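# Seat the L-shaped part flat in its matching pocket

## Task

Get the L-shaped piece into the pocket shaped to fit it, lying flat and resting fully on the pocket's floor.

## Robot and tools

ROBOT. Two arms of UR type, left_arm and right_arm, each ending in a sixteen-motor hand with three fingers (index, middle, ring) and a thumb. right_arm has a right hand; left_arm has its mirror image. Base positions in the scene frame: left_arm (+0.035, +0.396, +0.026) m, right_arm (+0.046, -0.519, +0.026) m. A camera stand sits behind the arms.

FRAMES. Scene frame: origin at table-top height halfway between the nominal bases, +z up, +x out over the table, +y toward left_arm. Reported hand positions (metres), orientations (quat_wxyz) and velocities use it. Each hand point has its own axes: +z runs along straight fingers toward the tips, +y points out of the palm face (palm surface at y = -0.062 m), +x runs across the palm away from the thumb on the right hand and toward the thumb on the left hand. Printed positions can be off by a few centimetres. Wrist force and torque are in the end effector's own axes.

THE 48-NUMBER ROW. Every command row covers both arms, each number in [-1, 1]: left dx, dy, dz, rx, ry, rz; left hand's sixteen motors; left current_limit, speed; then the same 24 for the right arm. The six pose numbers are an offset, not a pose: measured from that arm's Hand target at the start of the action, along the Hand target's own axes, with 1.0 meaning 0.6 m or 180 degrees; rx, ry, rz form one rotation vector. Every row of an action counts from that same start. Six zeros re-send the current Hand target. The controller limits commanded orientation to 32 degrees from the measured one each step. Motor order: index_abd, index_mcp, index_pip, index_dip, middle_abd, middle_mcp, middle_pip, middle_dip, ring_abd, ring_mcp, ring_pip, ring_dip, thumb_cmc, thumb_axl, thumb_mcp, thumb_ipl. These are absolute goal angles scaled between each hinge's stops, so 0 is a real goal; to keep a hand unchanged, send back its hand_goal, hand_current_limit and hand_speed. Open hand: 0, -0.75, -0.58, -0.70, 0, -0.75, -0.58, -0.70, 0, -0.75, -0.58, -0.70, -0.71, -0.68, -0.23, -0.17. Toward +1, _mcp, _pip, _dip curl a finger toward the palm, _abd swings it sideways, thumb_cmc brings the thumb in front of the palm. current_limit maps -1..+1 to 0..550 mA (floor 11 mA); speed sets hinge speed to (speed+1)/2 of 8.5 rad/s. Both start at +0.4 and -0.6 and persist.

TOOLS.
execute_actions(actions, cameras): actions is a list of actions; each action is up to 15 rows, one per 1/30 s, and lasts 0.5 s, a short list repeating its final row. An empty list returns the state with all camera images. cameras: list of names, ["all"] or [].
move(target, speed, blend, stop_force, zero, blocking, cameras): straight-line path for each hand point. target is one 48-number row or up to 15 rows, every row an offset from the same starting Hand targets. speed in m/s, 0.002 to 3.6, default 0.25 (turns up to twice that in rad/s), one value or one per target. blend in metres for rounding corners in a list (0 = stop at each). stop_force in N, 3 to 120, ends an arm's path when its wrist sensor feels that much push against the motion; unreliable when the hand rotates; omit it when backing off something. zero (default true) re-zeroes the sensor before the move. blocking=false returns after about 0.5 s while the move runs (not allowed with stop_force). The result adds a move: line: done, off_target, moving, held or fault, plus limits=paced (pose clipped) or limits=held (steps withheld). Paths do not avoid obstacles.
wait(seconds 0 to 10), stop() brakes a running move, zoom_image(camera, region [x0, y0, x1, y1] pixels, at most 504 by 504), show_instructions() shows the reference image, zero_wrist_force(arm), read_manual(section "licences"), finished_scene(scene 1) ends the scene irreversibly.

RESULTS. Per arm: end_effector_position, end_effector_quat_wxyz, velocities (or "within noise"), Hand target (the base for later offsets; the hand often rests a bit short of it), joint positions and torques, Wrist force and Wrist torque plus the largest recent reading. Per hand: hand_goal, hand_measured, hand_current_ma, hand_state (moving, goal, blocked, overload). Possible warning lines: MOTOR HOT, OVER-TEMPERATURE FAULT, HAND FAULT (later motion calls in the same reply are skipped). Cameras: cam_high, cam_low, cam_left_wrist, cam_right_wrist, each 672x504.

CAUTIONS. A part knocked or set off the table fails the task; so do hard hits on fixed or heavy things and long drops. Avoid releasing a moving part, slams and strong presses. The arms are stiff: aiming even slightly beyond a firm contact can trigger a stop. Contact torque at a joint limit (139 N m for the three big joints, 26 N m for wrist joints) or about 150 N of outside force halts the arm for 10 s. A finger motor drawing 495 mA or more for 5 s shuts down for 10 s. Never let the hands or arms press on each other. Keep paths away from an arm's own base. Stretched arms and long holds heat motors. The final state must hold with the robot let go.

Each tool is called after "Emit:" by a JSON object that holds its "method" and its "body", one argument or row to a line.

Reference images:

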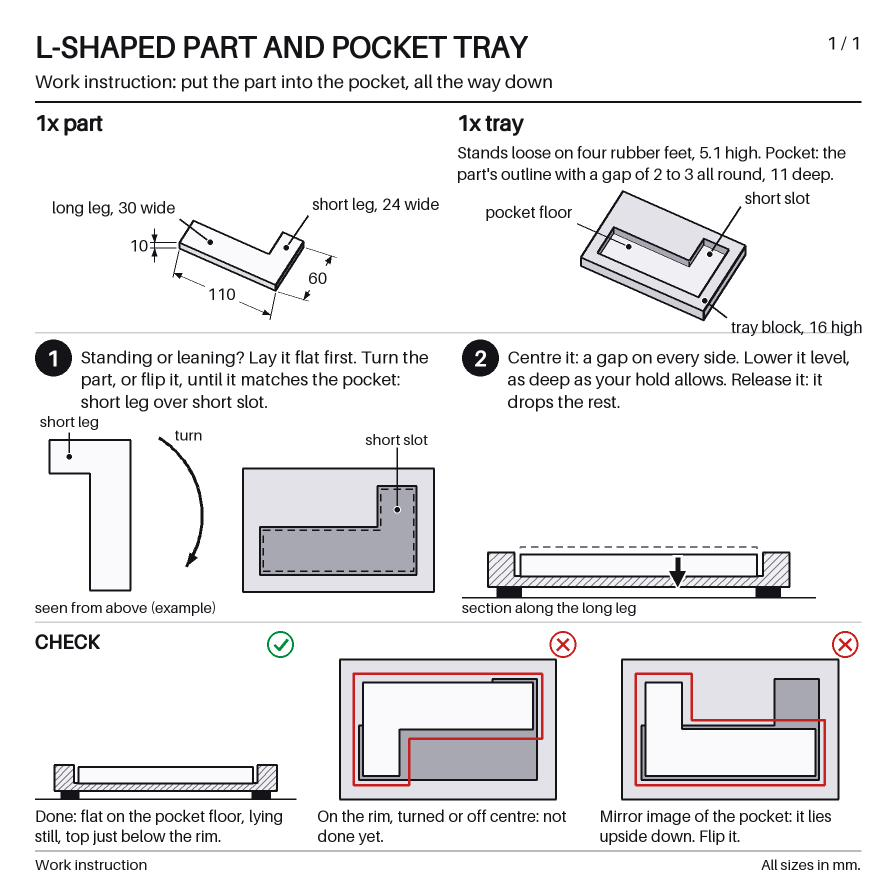

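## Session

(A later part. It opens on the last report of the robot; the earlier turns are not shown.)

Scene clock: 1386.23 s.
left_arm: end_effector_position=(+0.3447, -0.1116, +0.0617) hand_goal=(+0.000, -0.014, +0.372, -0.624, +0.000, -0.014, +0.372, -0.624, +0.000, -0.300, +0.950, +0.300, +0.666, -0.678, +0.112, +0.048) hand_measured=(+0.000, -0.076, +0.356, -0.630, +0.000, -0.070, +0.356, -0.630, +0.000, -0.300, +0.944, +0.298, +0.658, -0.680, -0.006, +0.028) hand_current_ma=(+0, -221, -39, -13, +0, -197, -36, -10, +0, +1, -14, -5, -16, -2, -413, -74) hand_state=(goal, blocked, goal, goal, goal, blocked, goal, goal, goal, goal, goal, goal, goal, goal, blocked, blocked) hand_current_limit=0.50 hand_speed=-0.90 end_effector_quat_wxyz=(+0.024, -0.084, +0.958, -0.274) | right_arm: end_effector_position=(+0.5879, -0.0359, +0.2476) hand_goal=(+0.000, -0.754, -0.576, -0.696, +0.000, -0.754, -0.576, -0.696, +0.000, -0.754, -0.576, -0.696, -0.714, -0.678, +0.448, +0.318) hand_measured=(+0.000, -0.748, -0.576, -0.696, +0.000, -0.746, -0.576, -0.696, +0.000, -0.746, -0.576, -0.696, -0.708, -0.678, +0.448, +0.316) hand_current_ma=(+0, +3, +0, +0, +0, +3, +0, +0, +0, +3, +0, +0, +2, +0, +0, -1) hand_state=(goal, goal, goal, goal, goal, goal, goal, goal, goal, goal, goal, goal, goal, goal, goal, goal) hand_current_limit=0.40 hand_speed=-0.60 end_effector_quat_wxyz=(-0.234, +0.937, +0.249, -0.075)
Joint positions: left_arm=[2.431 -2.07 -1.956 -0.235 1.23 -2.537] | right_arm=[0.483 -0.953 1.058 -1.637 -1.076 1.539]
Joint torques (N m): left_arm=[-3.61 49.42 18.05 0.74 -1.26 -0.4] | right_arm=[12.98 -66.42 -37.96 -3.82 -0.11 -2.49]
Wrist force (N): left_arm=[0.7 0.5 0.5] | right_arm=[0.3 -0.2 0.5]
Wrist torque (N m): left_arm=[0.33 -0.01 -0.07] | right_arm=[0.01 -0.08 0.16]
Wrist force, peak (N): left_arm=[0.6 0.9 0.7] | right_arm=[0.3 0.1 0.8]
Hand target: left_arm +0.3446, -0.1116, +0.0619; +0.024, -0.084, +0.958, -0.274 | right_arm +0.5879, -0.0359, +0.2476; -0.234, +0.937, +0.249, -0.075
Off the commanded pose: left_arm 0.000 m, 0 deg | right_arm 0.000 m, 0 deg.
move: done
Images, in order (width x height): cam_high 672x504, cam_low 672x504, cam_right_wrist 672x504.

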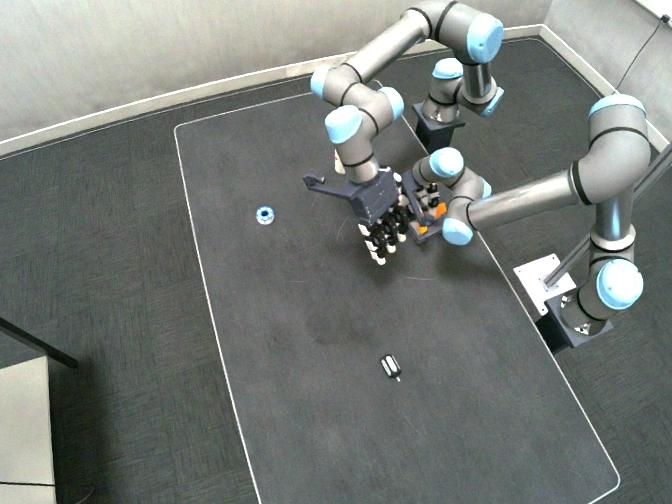

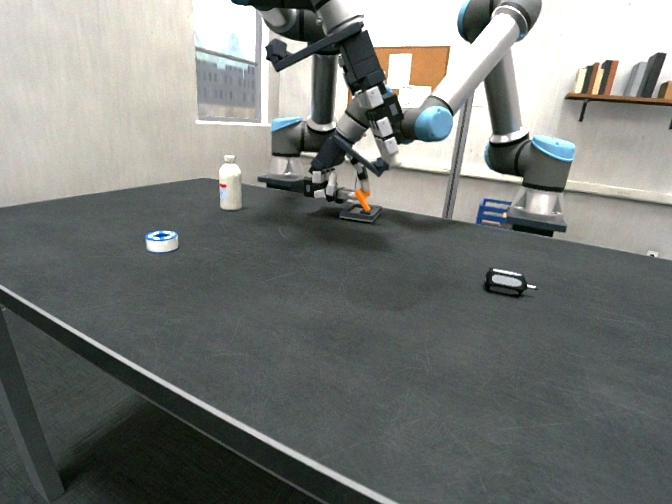

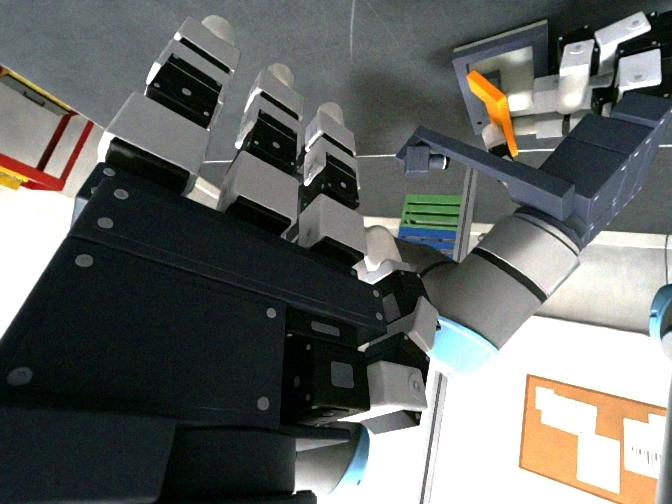

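Emit:
{"method": "move", "body": {
  "target": [0,0.0109,0.0052,0.0444,0,0, 0,-0.014,0.372,-0.623,0,-0.014,0.372,-0.623,0,-0.3,0.95,0.3,0.667,-0.677,0.112,0.0486,0.5,-0.9, 0,0,0,0,0,0, 0,-0.754,-0.576,-0.696,0,-0.754,-0.576,-0.696,0,-0.754,-0.576,-0.696,-0.714,-0.678,0.449,0.319,0.4,-0.6],
  "cameras": ["cam_high","cam_right_wrist","cam_low"],
  "speed": 0.04
}}

Emit:
{"method": "zoom_image", "body": {
  "camera": "cam_right_wrist",
  "region": [445, 30, 545, 130]
}}

Emit:
{"method": "zoom_image", "body": {
  "camera": "cam_low",
  "region": [326, 175, 386, 225]
}}

Emit:
{"method": "zoom_image", "body": {
  "camera": "cam_high",
  "region": [400, 200, 450, 250]
}}

Scene clock: 1429.97 s.
left_arm: end_effector_position=(+0.3439, -0.1077, +0.0557) hand_goal=(+0.000, -0.014, +0.372, -0.624, +0.000, -0.014, +0.372, -0.624, +0.000, -0.300, +0.950, +0.300, +0.666, -0.678, +0.112, +0.048) hand_measured=(+0.000, -0.076, +0.356, -0.630, +0.000, -0.070, +0.356, -0.630, +0.000, -0.300, +0.944, +0.298, +0.658, -0.680, -0.006, +0.028) hand_current_ma=(+0, -221, -41, -14, +0, -197, -36, -10, +0, +1, -14, -5, -16, -2, -412, -74) hand_state=(goal, blocked, goal, goal, goal, blocked, goal, goal, goal, goal, goal, goal, goal, goal, blocked, blocked) hand_current_limit=0.50 hand_speed=-0.90 end_effector_quat_wxyz=(+0.030, -0.082, +0.936, -0.340) end_effector_velocity=(+0.000, +0.000, +0.000) end_effector_angular_velocity=(+0.004, -0.001, +0.001) | right_arm: end_effector_position=(+0.5879, -0.0359, +0.2476) hand_goal=(+0.000, -0.754, -0.576, -0.696, +0.000, -0.754, -0.576, -0.696, +0.000, -0.754, -0.576, -0.696, -0.714, -0.678, +0.448, +0.318) hand_measured=(+0.000, -0.748, -0.576, -0.696, +0.000, -0.746, -0.576, -0.696, +0.000, -0.746, -0.576, -0.696, -0.708, -0.678, +0.448, +0.316) hand_current_ma=(+0, +3, +0, +0, +0, +3, +0, +0, +0, +3, +0, +0, +2, +0, +0, -1) hand_state=(goal, goal, goal, goal, goal, goal, goal, goal, goal, goal, goal, goal, goal, goal, goal, goal) hand_current_limit=0.40 hand_speed=-0.60 end_effector_quat_wxyz=(-0.234, +0.937, +0.249, -0.075)
Joint positions: left_arm=[2.477 -2.077 -2.049 -0.027 1.129 -2.541] | right_arm=[0.483 -0.953 1.058 -1.637 -1.076 1.539]
Joint velocities: left_arm=[-0.001 0.001 0.002 -0.005 0.004 0] | right_arm=[within noise]
Joint torques (N m): left_arm=[-5.44 35.74 23.91 0.23 1.65 -1.21] | right_arm=[12.05 -65.37 -39.22 -3.69 -0.04 -2.72]
Wrist force (N): left_arm=[0.7 0.5 0.3] | right_arm=[0.1 -0.2 0.7]
Wrist torque (N m): left_arm=[0.35 -0.02 0.10] | right_arm=[-0.01 -0.06 0.14]
Wrist force, peak (N): left_arm=[0.9 0.9 0.0] | right_arm=[0.4 -0.2 0.7]
Hand target: left_arm +0.3439, -0.1078, +0.0558; +0.030, -0.082, +0.936, -0.340 | right_arm +0.5879, -0.0359, +0.2476; -0.234, +0.937, +0.249, -0.075
Off the commanded pose: left_arm 0.000 m, 0 deg | right_arm 0.000 m, 0 deg.
move: done
Images, in order (width x height): cam_high 672x504, cam_low 672x504, cam_right_wrist 672x504.

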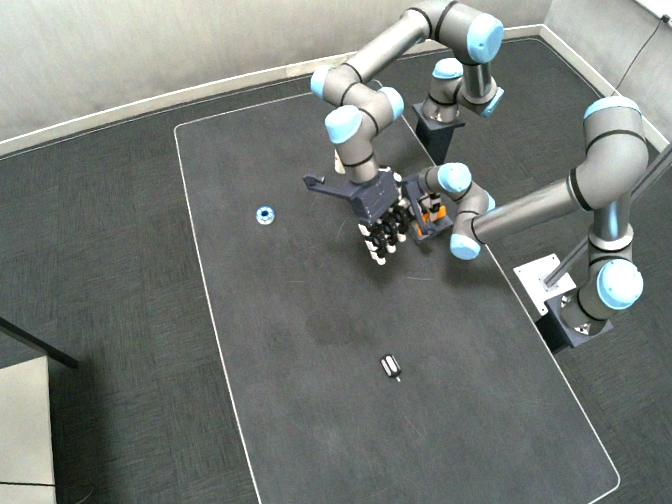

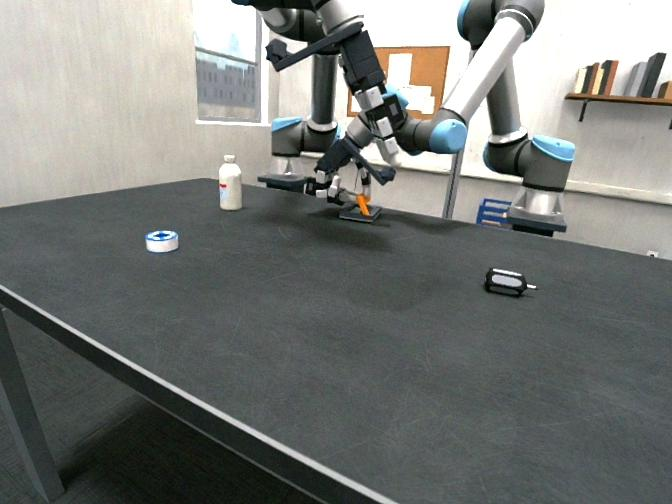

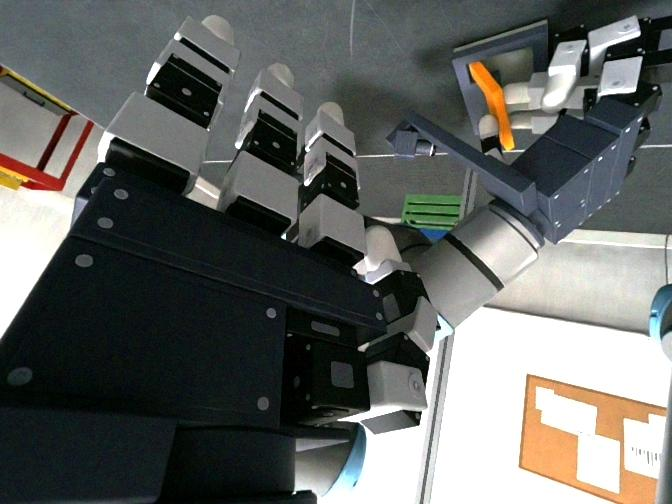

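Scaled by 5.040 from the camera's 672x504 image, which has a finer 960x720 frame.

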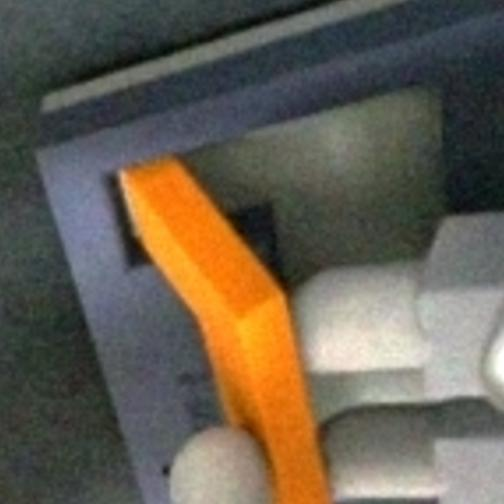

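Scaled by 8.400 from the camera's 672x504 image, which has a finer 960x720 frame.

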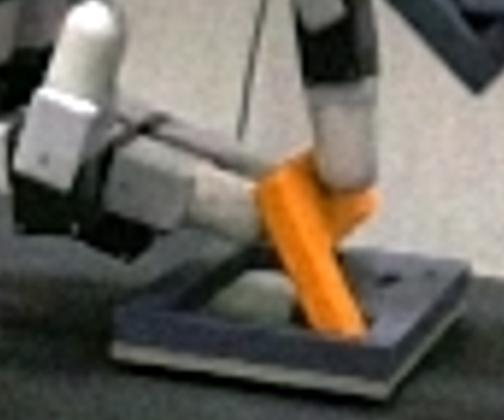

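Scaled by 10.080 from the camera's 672x504 image, which has a finer 960x720 frame.

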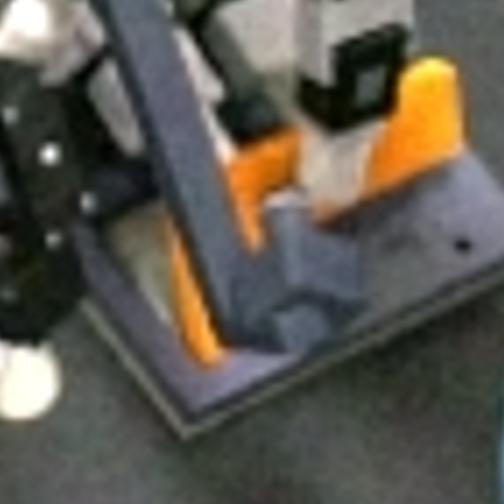

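Emit:
{"method": "move", "body": {
  "target": [0,0,0,0,0,0, 0,-0.080,0.356,-0.63,0,-0.075,0.356,-0.63,0,-0.3,0.95,0.3,0.667,-0.677,-0.25,0.03,0.5,-0.93, 0,0,0,0,0,0, 0,-0.754,-0.576,-0.696,0,-0.754,-0.576,-0.696,0,-0.754,-0.576,-0.696,-0.714,-0.678,0.449,0.319,0.4,-0.6],
  "cameras": ["cam_high","cam_right_wrist","cam_low"]
}}

Emit:
{"method": "zoom_image", "body": {
  "camera": "cam_right_wrist",
  "region": [445, 30, 545, 130]
}}

Emit:
{"method": "zoom_image", "body": {
  "camera": "cam_low",
  "region": [326, 175, 386, 225]
}}

Scene clock: 1447.17 s.
left_arm: end_effector_position=(+0.3439, -0.1078, +0.0558) hand_goal=(+0.000, -0.080, +0.356, -0.630, +0.000, -0.076, +0.356, -0.630, +0.000, -0.300, +0.950, +0.300, +0.666, -0.678, -0.250, +0.030) hand_measured=(+0.000, -0.086, +0.348, -0.634, +0.000, -0.082, +0.348, -0.634, +0.000, -0.300, +0.944, +0.298, +0.662, -0.680, -0.242, +0.028) hand_current_ma=(+0, -10, -16, -6, +0, -12, -15, -5, +0, +1, -14, -5, -6, -2, +25, -3) hand_state=(goal, goal, goal, goal, goal, goal, goal, goal, goal, goal, goal, goal, goal, goal, goal, goal) hand_current_limit=0.50 hand_speed=-0.93 end_effector_quat_wxyz=(+0.030, -0.082, +0.936, -0.340) | right_arm: end_effector_position=(+0.5879, -0.0359, +0.2476) hand_goal=(+0.000, -0.754, -0.576, -0.696, +0.000, -0.754, -0.576, -0.696, +0.000, -0.754, -0.576, -0.696, -0.714, -0.678, +0.448, +0.318) hand_measured=(+0.000, -0.748, -0.576, -0.696, +0.000, -0.746, -0.576, -0.696, +0.000, -0.746, -0.576, -0.696, -0.708, -0.678, +0.448, +0.316) hand_current_ma=(+0, +3, +0, +0, +0, +3, +0, +0, +0, +3, +0, +0, +2, +0, +0, -1) hand_state=(goal, goal, goal, goal, goal, goal, goal, goal, goal, goal, goal, goal, goal, goal, goal, goal) hand_current_limit=0.40 hand_speed=-0.60 end_effector_quat_wxyz=(-0.234, +0.937, +0.249, -0.075)
Joint positions: left_arm=[2.477 -2.077 -2.049 -0.028 1.129 -2.541] | right_arm=[0.483 -0.953 1.058 -1.637 -1.076 1.539]
Joint torques (N m): left_arm=[-5.96 47.08 23.88 0.23 1.44 1.27] | right_arm=[12.67 -65.82 -38.14 -3.56 -0.24 -2.59]
Wrist force (N): left_arm=[0.7 0.5 0.3] | right_arm=[0.2 -0.1 0.6]
Wrist torque (N m): left_arm=[0.36 -0.01 0.09] | right_arm=[0.01 -0.08 0.15]
Wrist force, peak (N): left_arm=[0.9 0.8 0.4] | right_arm=[0.5 -0.2 0.7]
Hand target: left_arm +0.3439, -0.1078, +0.0558; +0.030, -0.082, +0.936, -0.340 | right_arm +0.5879, -0.0359, +0.2476; -0.234, +0.937, +0.249, -0.075
Off the commanded pose: left_arm 0.000 m, 0 deg | right_arm 0.000 m, 0 deg.
move: done
Images, in order (width x height): cam_high 672x504, cam_low 672x504, cam_right_wrist 672x504.

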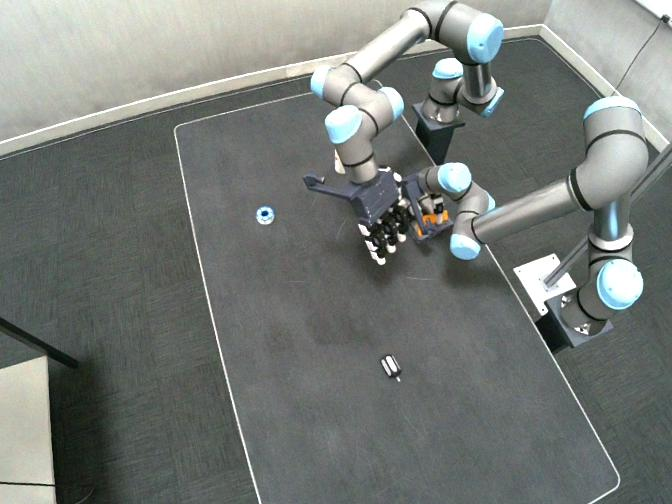

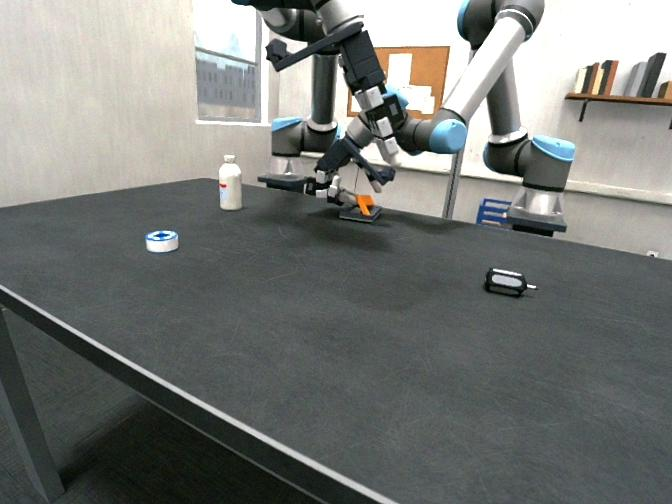

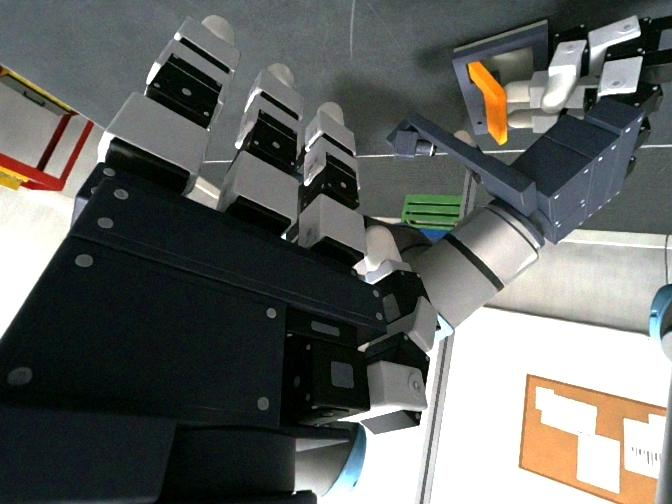

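Scaled by 5.040 from the camera's 672x504 image, which has a finer 960x720 frame.

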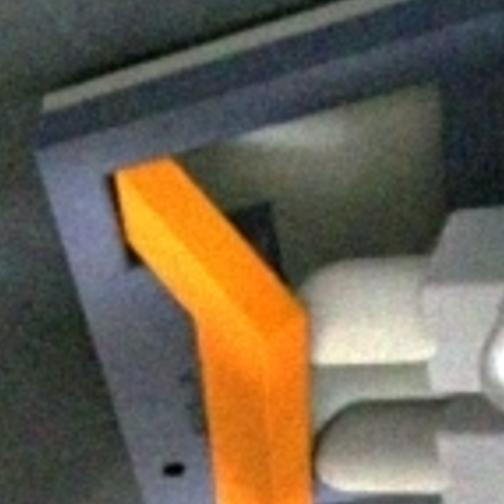

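Scaled by 8.400 from the camera's 672x504 image, which has a finer 960x720 frame.

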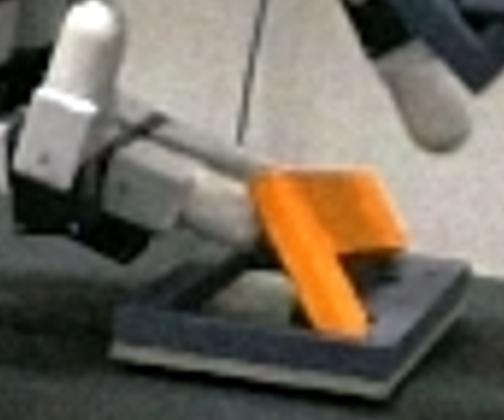

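Emit:
{"method": "move", "body": {
  "target": [0,-0.0184,0.0193,0,0,0, 0,-0.080,0.356,-0.63,0,-0.075,0.356,-0.63,0,-0.3,0.95,0.3,0.667,-0.677,-0.25,0.03,0.5,-0.93, 0,0,0,0,0,0, 0,-0.754,-0.576,-0.696,0,-0.754,-0.576,-0.696,0,-0.754,-0.576,-0.696,-0.714,-0.678,0.449,0.319,0.4,-0.6],
  "cameras": ["cam_high","cam_right_wrist","cam_low"],
  "speed": 0.04
}}

Emit:
{"method": "zoom_image", "body": {
  "camera": "cam_right_wrist",
  "region": [445, 30, 545, 130]
}}

Emit:
{"method": "zoom_image", "body": {
  "camera": "cam_low",
  "region": [326, 175, 386, 225]
}}

Scene clock: 1482.37 s.
left_arm: end_effector_position=(+0.3467, -0.1235, +0.0539) hand_goal=(+0.000, -0.080, +0.356, -0.630, +0.000, -0.076, +0.356, -0.630, +0.000, -0.300, +0.950, +0.300, +0.666, -0.678, -0.250, +0.030) hand_measured=(+0.000, -0.086, +0.348, -0.634, +0.000, -0.082, +0.348, -0.634, +0.000, -0.300, +0.944, +0.298, +0.662, -0.680, -0.242, +0.028) hand_current_ma=(+0, -10, -15, -6, +0, -12, -14, -5, +0, +1, -14, -5, -5, -2, +24, -3) hand_state=(goal, goal, goal, goal, goal, goal, goal, goal, goal, goal, goal, goal, goal, goal, goal, goal) hand_current_limit=0.50 hand_speed=-0.93 end_effector_quat_wxyz=(+0.030, -0.082, +0.936, -0.340) | right_arm: end_effector_position=(+0.5879, -0.0359, +0.2476) hand_goal=(+0.000, -0.754, -0.576, -0.696, +0.000, -0.754, -0.576, -0.696, +0.000, -0.754, -0.576, -0.696, -0.714, -0.678, +0.448, +0.318) hand_measured=(+0.000, -0.748, -0.576, -0.696, +0.000, -0.746, -0.576, -0.696, +0.000, -0.746, -0.576, -0.696, -0.708, -0.678, +0.448, +0.316) hand_current_ma=(+0, +3, +0, +0, +0, +3, +0, +0, +0, +3, +0, +0, +2, +0, +0, -1) hand_state=(goal, goal, goal, goal, goal, goal, goal, goal, goal, goal, goal, goal, goal, goal, goal, goal) hand_current_limit=0.40 hand_speed=-0.60 end_effector_quat_wxyz=(-0.234, +0.937, +0.249, -0.075)
Joint positions: left_arm=[2.456 -2.105 -2.006 -0.035 1.14 -2.561] | right_arm=[0.483 -0.953 1.058 -1.637 -1.076 1.539]
Joint torques (N m): left_arm=[7.62 48.59 6.06 2.13 -1.19 1.39] | right_arm=[12.99 -66.73 -37.7 -3.73 -0.34 -2.71]
Wrist force (N): left_arm=[0.9 0.3 0.2] | right_arm=[0.2 -0.2 0.5]
Wrist torque (N m): left_arm=[0.38 -0.03 0.10] | right_arm=[0.02 -0.07 0.15]
Wrist force, peak (N): left_arm=[0.9 1.0 0.1] | right_arm=[0.2 -0.1 0.9]
Hand target: left_arm +0.3467, -0.1235, +0.0540; +0.030, -0.082, +0.936, -0.340 | right_arm +0.5879, -0.0359, +0.2476; -0.234, +0.937, +0.249, -0.075
Off the commanded pose: left_arm 0.000 m, 0 deg | right_arm 0.000 m, 0 deg.
move: done
Images, in order (width x height): cam_high 672x504, cam_low 672x504, cam_right_wrist 672x504.

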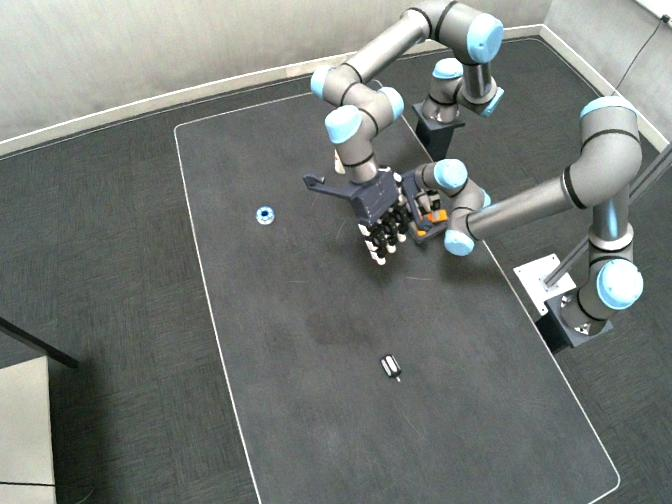

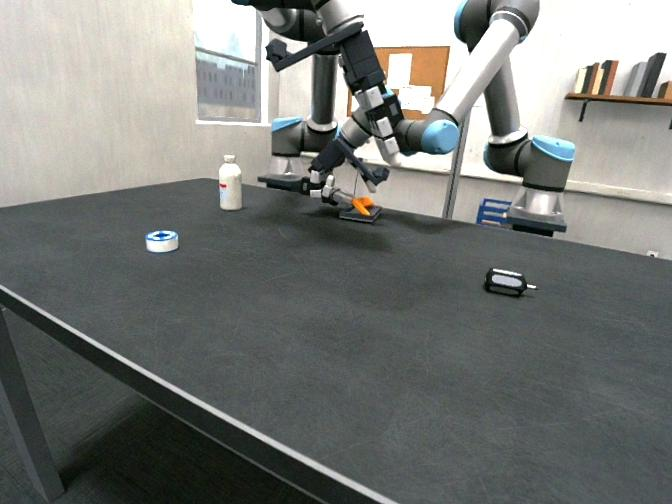

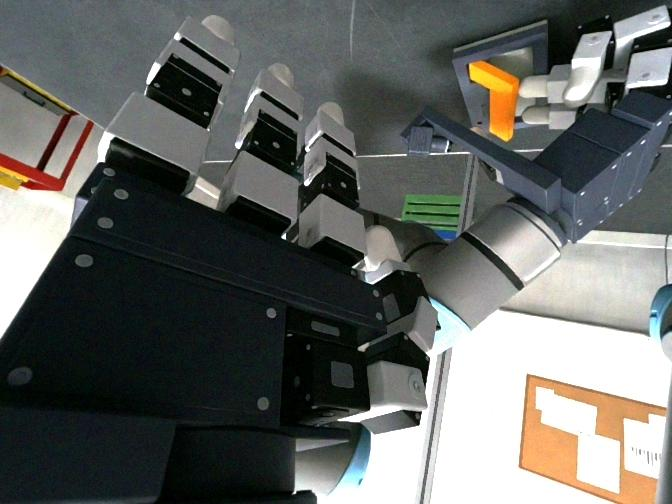

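Scaled by 5.040 from the camera's 672x504 image, which has a finer 960x720 frame.

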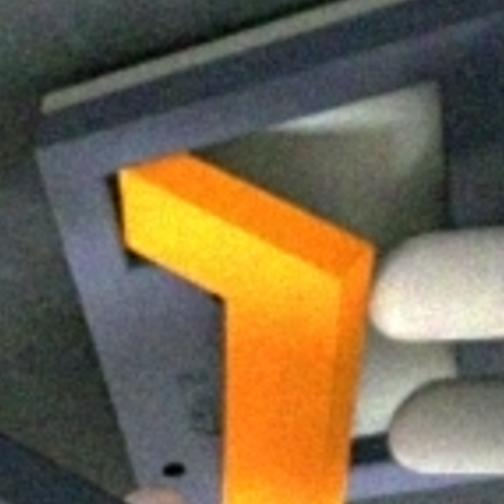

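Scaled by 8.400 from the camera's 672x504 image, which has a finer 960x720 frame.

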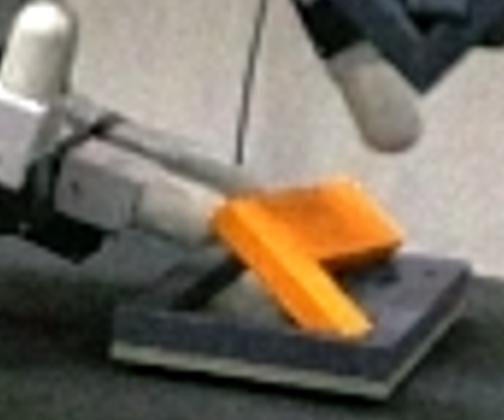

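Emit:
{"method": "move", "body": {
  "target": [0,0.0023,0.0220,0,0,0, 0,-0.080,0.356,-0.63,0,-0.075,0.356,-0.63,0,-0.3,0.95,0.3,0.667,-0.677,-0.25,0.03,0.5,-0.93, 0,0,0,0,0,0, 0,-0.754,-0.576,-0.696,0,-0.754,-0.576,-0.696,0,-0.754,-0.576,-0.696,-0.714,-0.678,0.449,0.319,0.4,-0.6],
  "cameras": ["cam_high","cam_right_wrist","cam_low"],
  "speed": 0.03
}}

Emit:
{"method": "zoom_image", "body": {
  "camera": "cam_right_wrist",
  "region": [445, 30, 545, 130]
}}

Emit:
{"method": "zoom_image", "body": {
  "camera": "cam_low",
  "region": [326, 175, 386, 225]
}}

Scene clock: 1493.53 s.
left_arm: end_effector_position=(+0.3481, -0.1309, +0.0430) hand_goal=(+0.000, -0.080, +0.356, -0.630, +0.000, -0.076, +0.356, -0.630, +0.000, -0.300, +0.950, +0.300, +0.666, -0.678, -0.250, +0.030) hand_measured=(+0.000, -0.086, +0.348, -0.634, +0.000, -0.082, +0.350, -0.632, +0.000, -0.300, +0.944, +0.298, +0.662, -0.680, -0.242, +0.028) hand_current_ma=(+0, -10, -15, -6, +0, -12, -11, -4, +0, +1, -14, -5, -5, -2, +24, -3) hand_state=(goal, goal, goal, goal, goal, goal, goal, goal, goal, goal, goal, goal, goal, goal, goal, goal) hand_current_limit=0.50 hand_speed=-0.93 end_effector_quat_wxyz=(+0.030, -0.082, +0.936, -0.341) | right_arm: end_effector_position=(+0.5879, -0.0359, +0.2476) hand_goal=(+0.000, -0.754, -0.576, -0.696, +0.000, -0.754, -0.576, -0.696, +0.000, -0.754, -0.576, -0.696, -0.714, -0.678, +0.448, +0.318) hand_measured=(+0.000, -0.748, -0.576, -0.696, +0.000, -0.746, -0.576, -0.696, +0.000, -0.746, -0.576, -0.696, -0.708, -0.678, +0.448, +0.316) hand_current_ma=(+0, +3, +0, +0, +0, +3, +0, +0, +0, +3, +0, +0, +2, +0, +0, -1) hand_state=(goal, goal, goal, goal, goal, goal, goal, goal, goal, goal, goal, goal, goal, goal, goal, goal) hand_current_limit=0.40 hand_speed=-0.60 end_effector_quat_wxyz=(-0.234, +0.937, +0.249, -0.075)
Joint positions: left_arm=[2.447 -2.139 -1.988 -0.014 1.145 -2.569] | right_arm=[0.483 -0.953 1.058 -1.637 -1.076 1.539]
Joint torques (N m): left_arm=[5.39 50.21 6.74 0.95 0.19 0.2] | right_arm=[13.25 -63.92 -37.74 -3.95 -0.35 -2.58]
Wrist force (N): left_arm=[0.9 0.5 0.2] | right_arm=[0.0 0.0 0.6]
Wrist torque (N m): left_arm=[0.37 -0.04 0.09] | right_arm=[0.03 -0.04 0.14]
Wrist force, peak (N): left_arm=[1.1 0.5 0.4] | right_arm=[0.4 -0.3 0.7]
Hand target: left_arm +0.3480, -0.1308, +0.0430; +0.030, -0.082, +0.936, -0.340 | right_arm +0.5879, -0.0359, +0.2476; -0.234, +0.937, +0.249, -0.075
Off the commanded pose: left_arm 0.000 m, 0 deg | right_arm 0.000 m, 0 deg.
move: done
Images, in order (width x height): cam_high 672x504, cam_low 672x504, cam_right_wrist 672x504.

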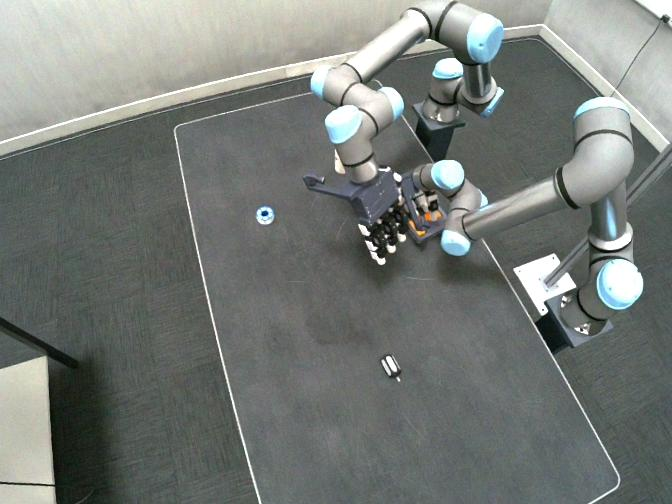

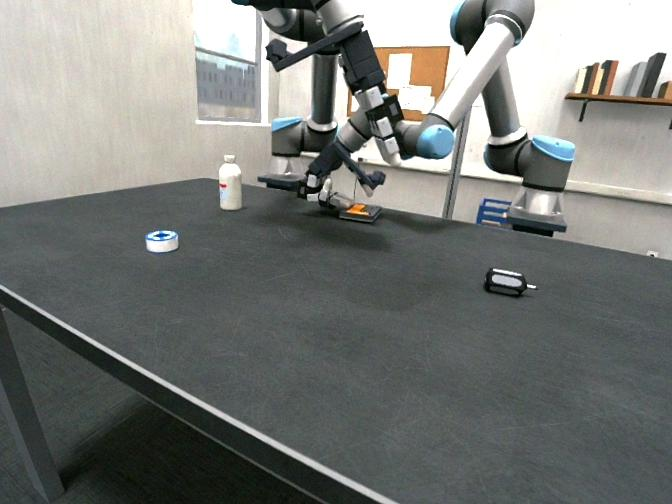

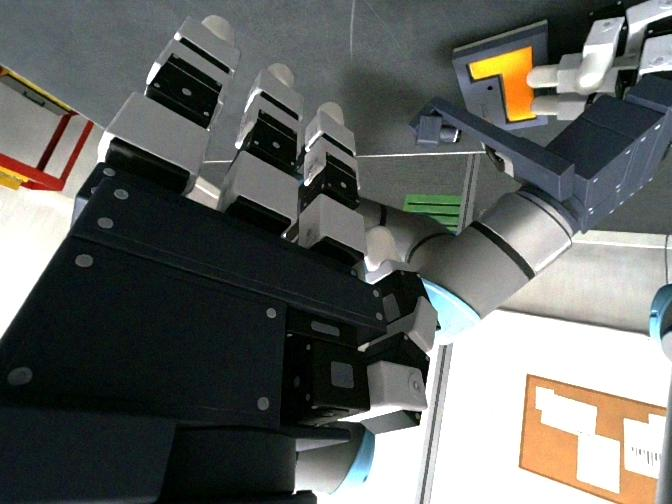

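Scaled by 5.040 from the camera's 672x504 image, which has a finer 960x720 frame.

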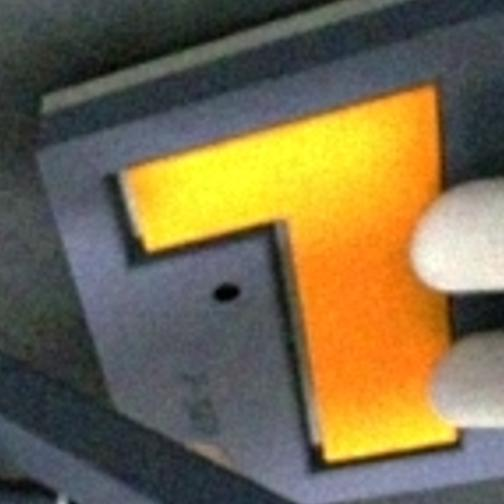

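Scaled by 8.400 from the camera's 672x504 image, which has a finer 960x720 frame.

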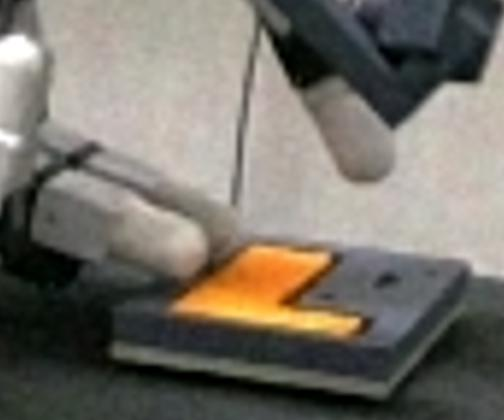

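Emit:
{"method": "move", "body": {
  "target": [
    [0,-0.0225,0.0146,0,0,0, 0,-0.080,0.356,-0.63,0,-0.075,0.356,-0.63,0,-0.3,0.95,0.3,0.667,-0.677,-0.25,0.03,0.5,-0.93, 0,0,0,0,0,0, 0,-0.754,-0.576,-0.696,0,-0.754,-0.576,-0.696,0,-0.754,-0.576,-0.696,-0.714,-0.678,0.449,0.319,0.4,-0.6],
    [0,-0.1238,-0.0049,0,0,0, 0,-0.080,0.356,-0.63,0,-0.075,0.356,-0.63,0,-0.3,0.95,0.3,0.667,-0.677,-0.25,0.03,0.5,-0.93, 0,0,0,0,0,0, 0,-0.754,-0.576,-0.696,0,-0.754,-0.576,-0.696,0,-0.754,-0.576,-0.696,-0.714,-0.678,0.449,0.319,0.4,-0.6]
  ],
  "cameras": ["cam_high","cam_right_wrist","cam_low"],
  "speed": [0.05,0.15],
  "blend": [0.005,0]
}}

Emit:
{"method": "zoom_image", "body": {
  "camera": "cam_right_wrist",
  "region": [445, 20, 565, 140]
}}

Emit:
{"method": "zoom_image", "body": {
  "camera": "cam_low",
  "region": [326, 185, 386, 230]
}}

Emit:
{"method": "zoom_image", "body": {
  "camera": "cam_high",
  "region": [395, 195, 460, 250]
}}

Scene clock: 1512.03 s.
left_arm: end_effector_position=(+0.3576, -0.1850, +0.0930) hand_goal=(+0.000, -0.080, +0.356, -0.630, +0.000, -0.076, +0.356, -0.630, +0.000, -0.300, +0.950, +0.300, +0.666, -0.678, -0.250, +0.030) hand_measured=(+0.000, -0.086, +0.348, -0.634, +0.000, -0.082, +0.350, -0.632, +0.000, -0.300, +0.944, +0.298, +0.664, -0.680, -0.242, +0.028) hand_current_ma=(+0, -10, -15, -6, +0, -12, -11, -4, +0, +1, -14, -5, -5, -2, +24, -3) hand_state=(goal, goal, goal, goal, goal, goal, goal, goal, goal, goal, goal, goal, goal, goal, goal, goal) hand_current_limit=0.50 hand_speed=-0.93 end_effector_quat_wxyz=(+0.030, -0.082, +0.936, -0.340) | right_arm: end_effector_position=(+0.5879, -0.0359, +0.2476) hand_goal=(+0.000, -0.754, -0.576, -0.696, +0.000, -0.754, -0.576, -0.696, +0.000, -0.754, -0.576, -0.696, -0.714, -0.678, +0.448, +0.318) hand_measured=(+0.000, -0.748, -0.576, -0.696, +0.000, -0.746, -0.576, -0.696, +0.000, -0.746, -0.576, -0.696, -0.708, -0.678, +0.448, +0.316) hand_current_ma=(+0, +3, +0, +0, +0, +3, +0, +0, +0, +3, +0, +0, +2, +0, +0, -1) hand_state=(goal, goal, goal, goal, goal, goal, goal, goal, goal, goal, goal, goal, goal, goal, goal, goal) hand_current_limit=0.40 hand_speed=-0.60 end_effector_quat_wxyz=(-0.234, +0.937, +0.249, -0.075)
Joint positions: left_arm=[2.386 -2.128 -1.814 -0.178 1.179 -2.625] | right_arm=[0.483 -0.953 1.058 -1.637 -1.076 1.539]
Joint torques (N m): left_arm=[6.91 33.38 16.57 3.95 -2.35 1.73] | right_arm=[13.53 -65.31 -38.56 -3.63 -0.12 -2.39]
Wrist force (N): left_arm=[1.0 0.6 0.1] | right_arm=[0.1 -0.1 0.5]
Wrist torque (N m): left_arm=[0.38 -0.07 0.01] | right_arm=[0.03 -0.06 0.15]
Wrist force, peak (N): left_arm=[0.6 1.9 0.7] | right_arm=[0.2 -0.2 0.9]
Hand target: left_arm +0.3576, -0.1850, +0.0930; +0.030, -0.082, +0.936, -0.340 | right_arm +0.5879, -0.0359, +0.2476; -0.234, +0.937, +0.249, -0.075
Off the commanded pose: left_arm 0.000 m, 0 deg | right_arm 0.000 m, 0 deg.
move: done
Images, in order (width x height): cam_high 672x504, cam_low 672x504, cam_right_wrist 672x504.

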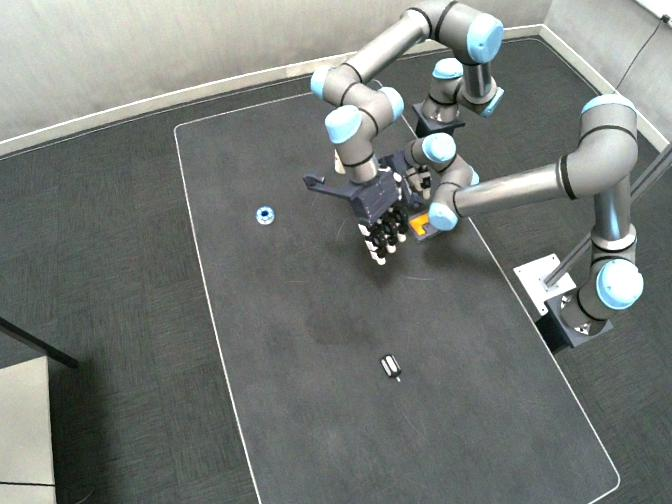

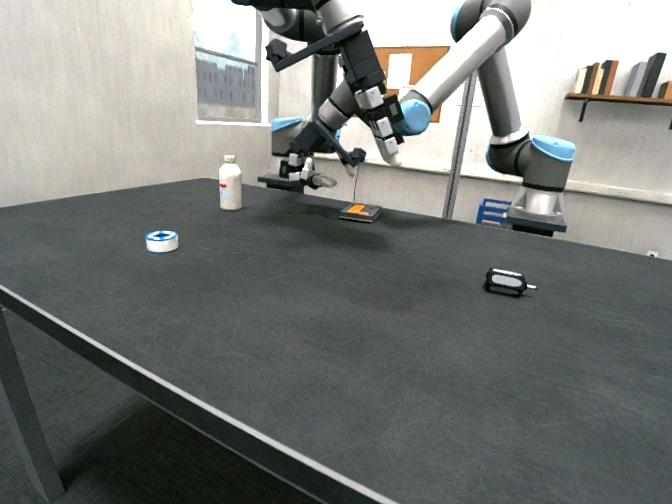

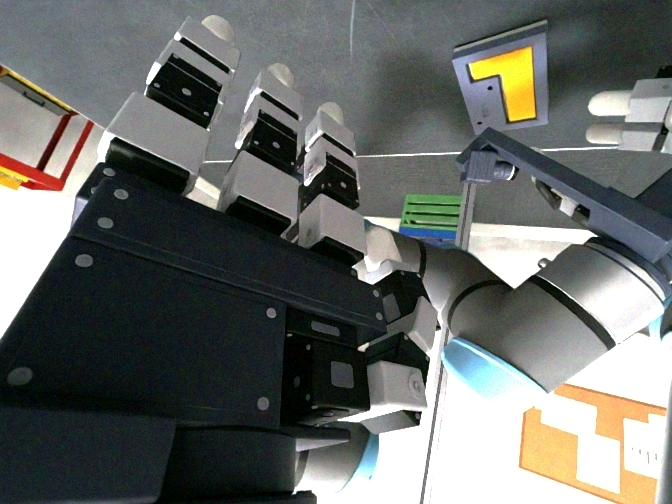

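Scaled by 4.200 from the camera's 672x504 image, which has a finer 960x720 frame.

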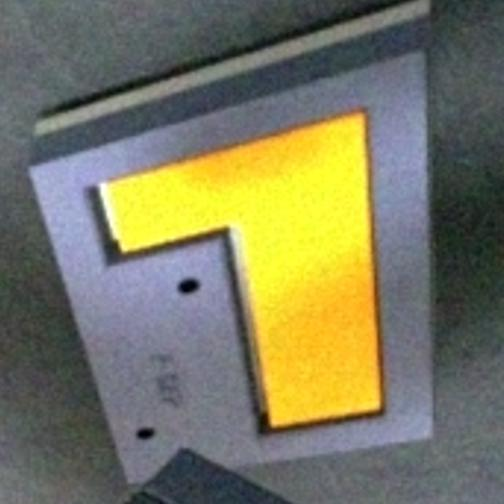

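Scaled by 8.400 from the camera's 672x504 image, which has a finer 960x720 frame.

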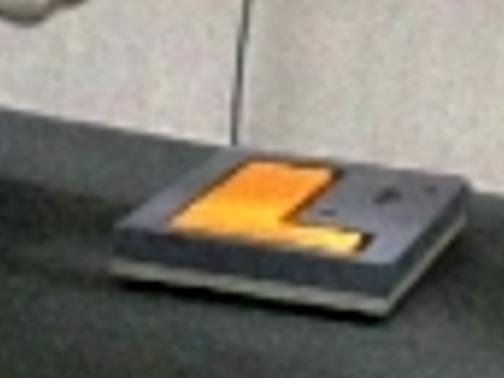

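Scaled by 7.754 from the camera's 672x504 image, which has a finer 960x720 frame.

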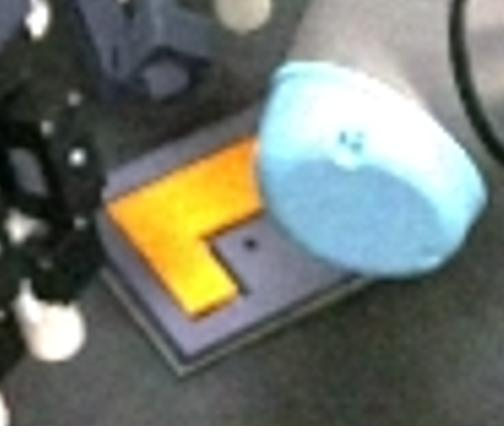

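Emit:
{"method": "zoom_image", "body": {
  "camera": "cam_right_wrist",
  "region": [460, 35, 550, 135]
}}

Emit:
{"method": "zoom_image", "body": {
  "camera": "cam_low",
  "region": [336, 198, 384, 226]
}}

Scaled by 5.040 from the camera's 672x504 image, which has a finer 960x720 frame.

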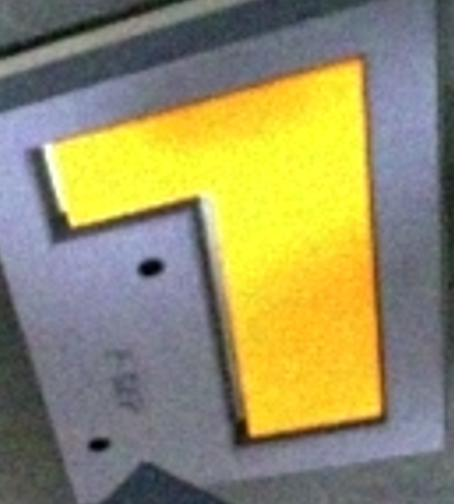

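Scaled by 10.500 from the camera's 672x504 image, which has a finer 960x720 frame.

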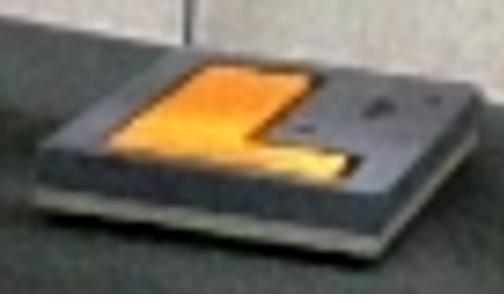

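Emit:
{"method": "finished_scene", "body": {
  "scene": 1
}}

The scene is finished: the task was done.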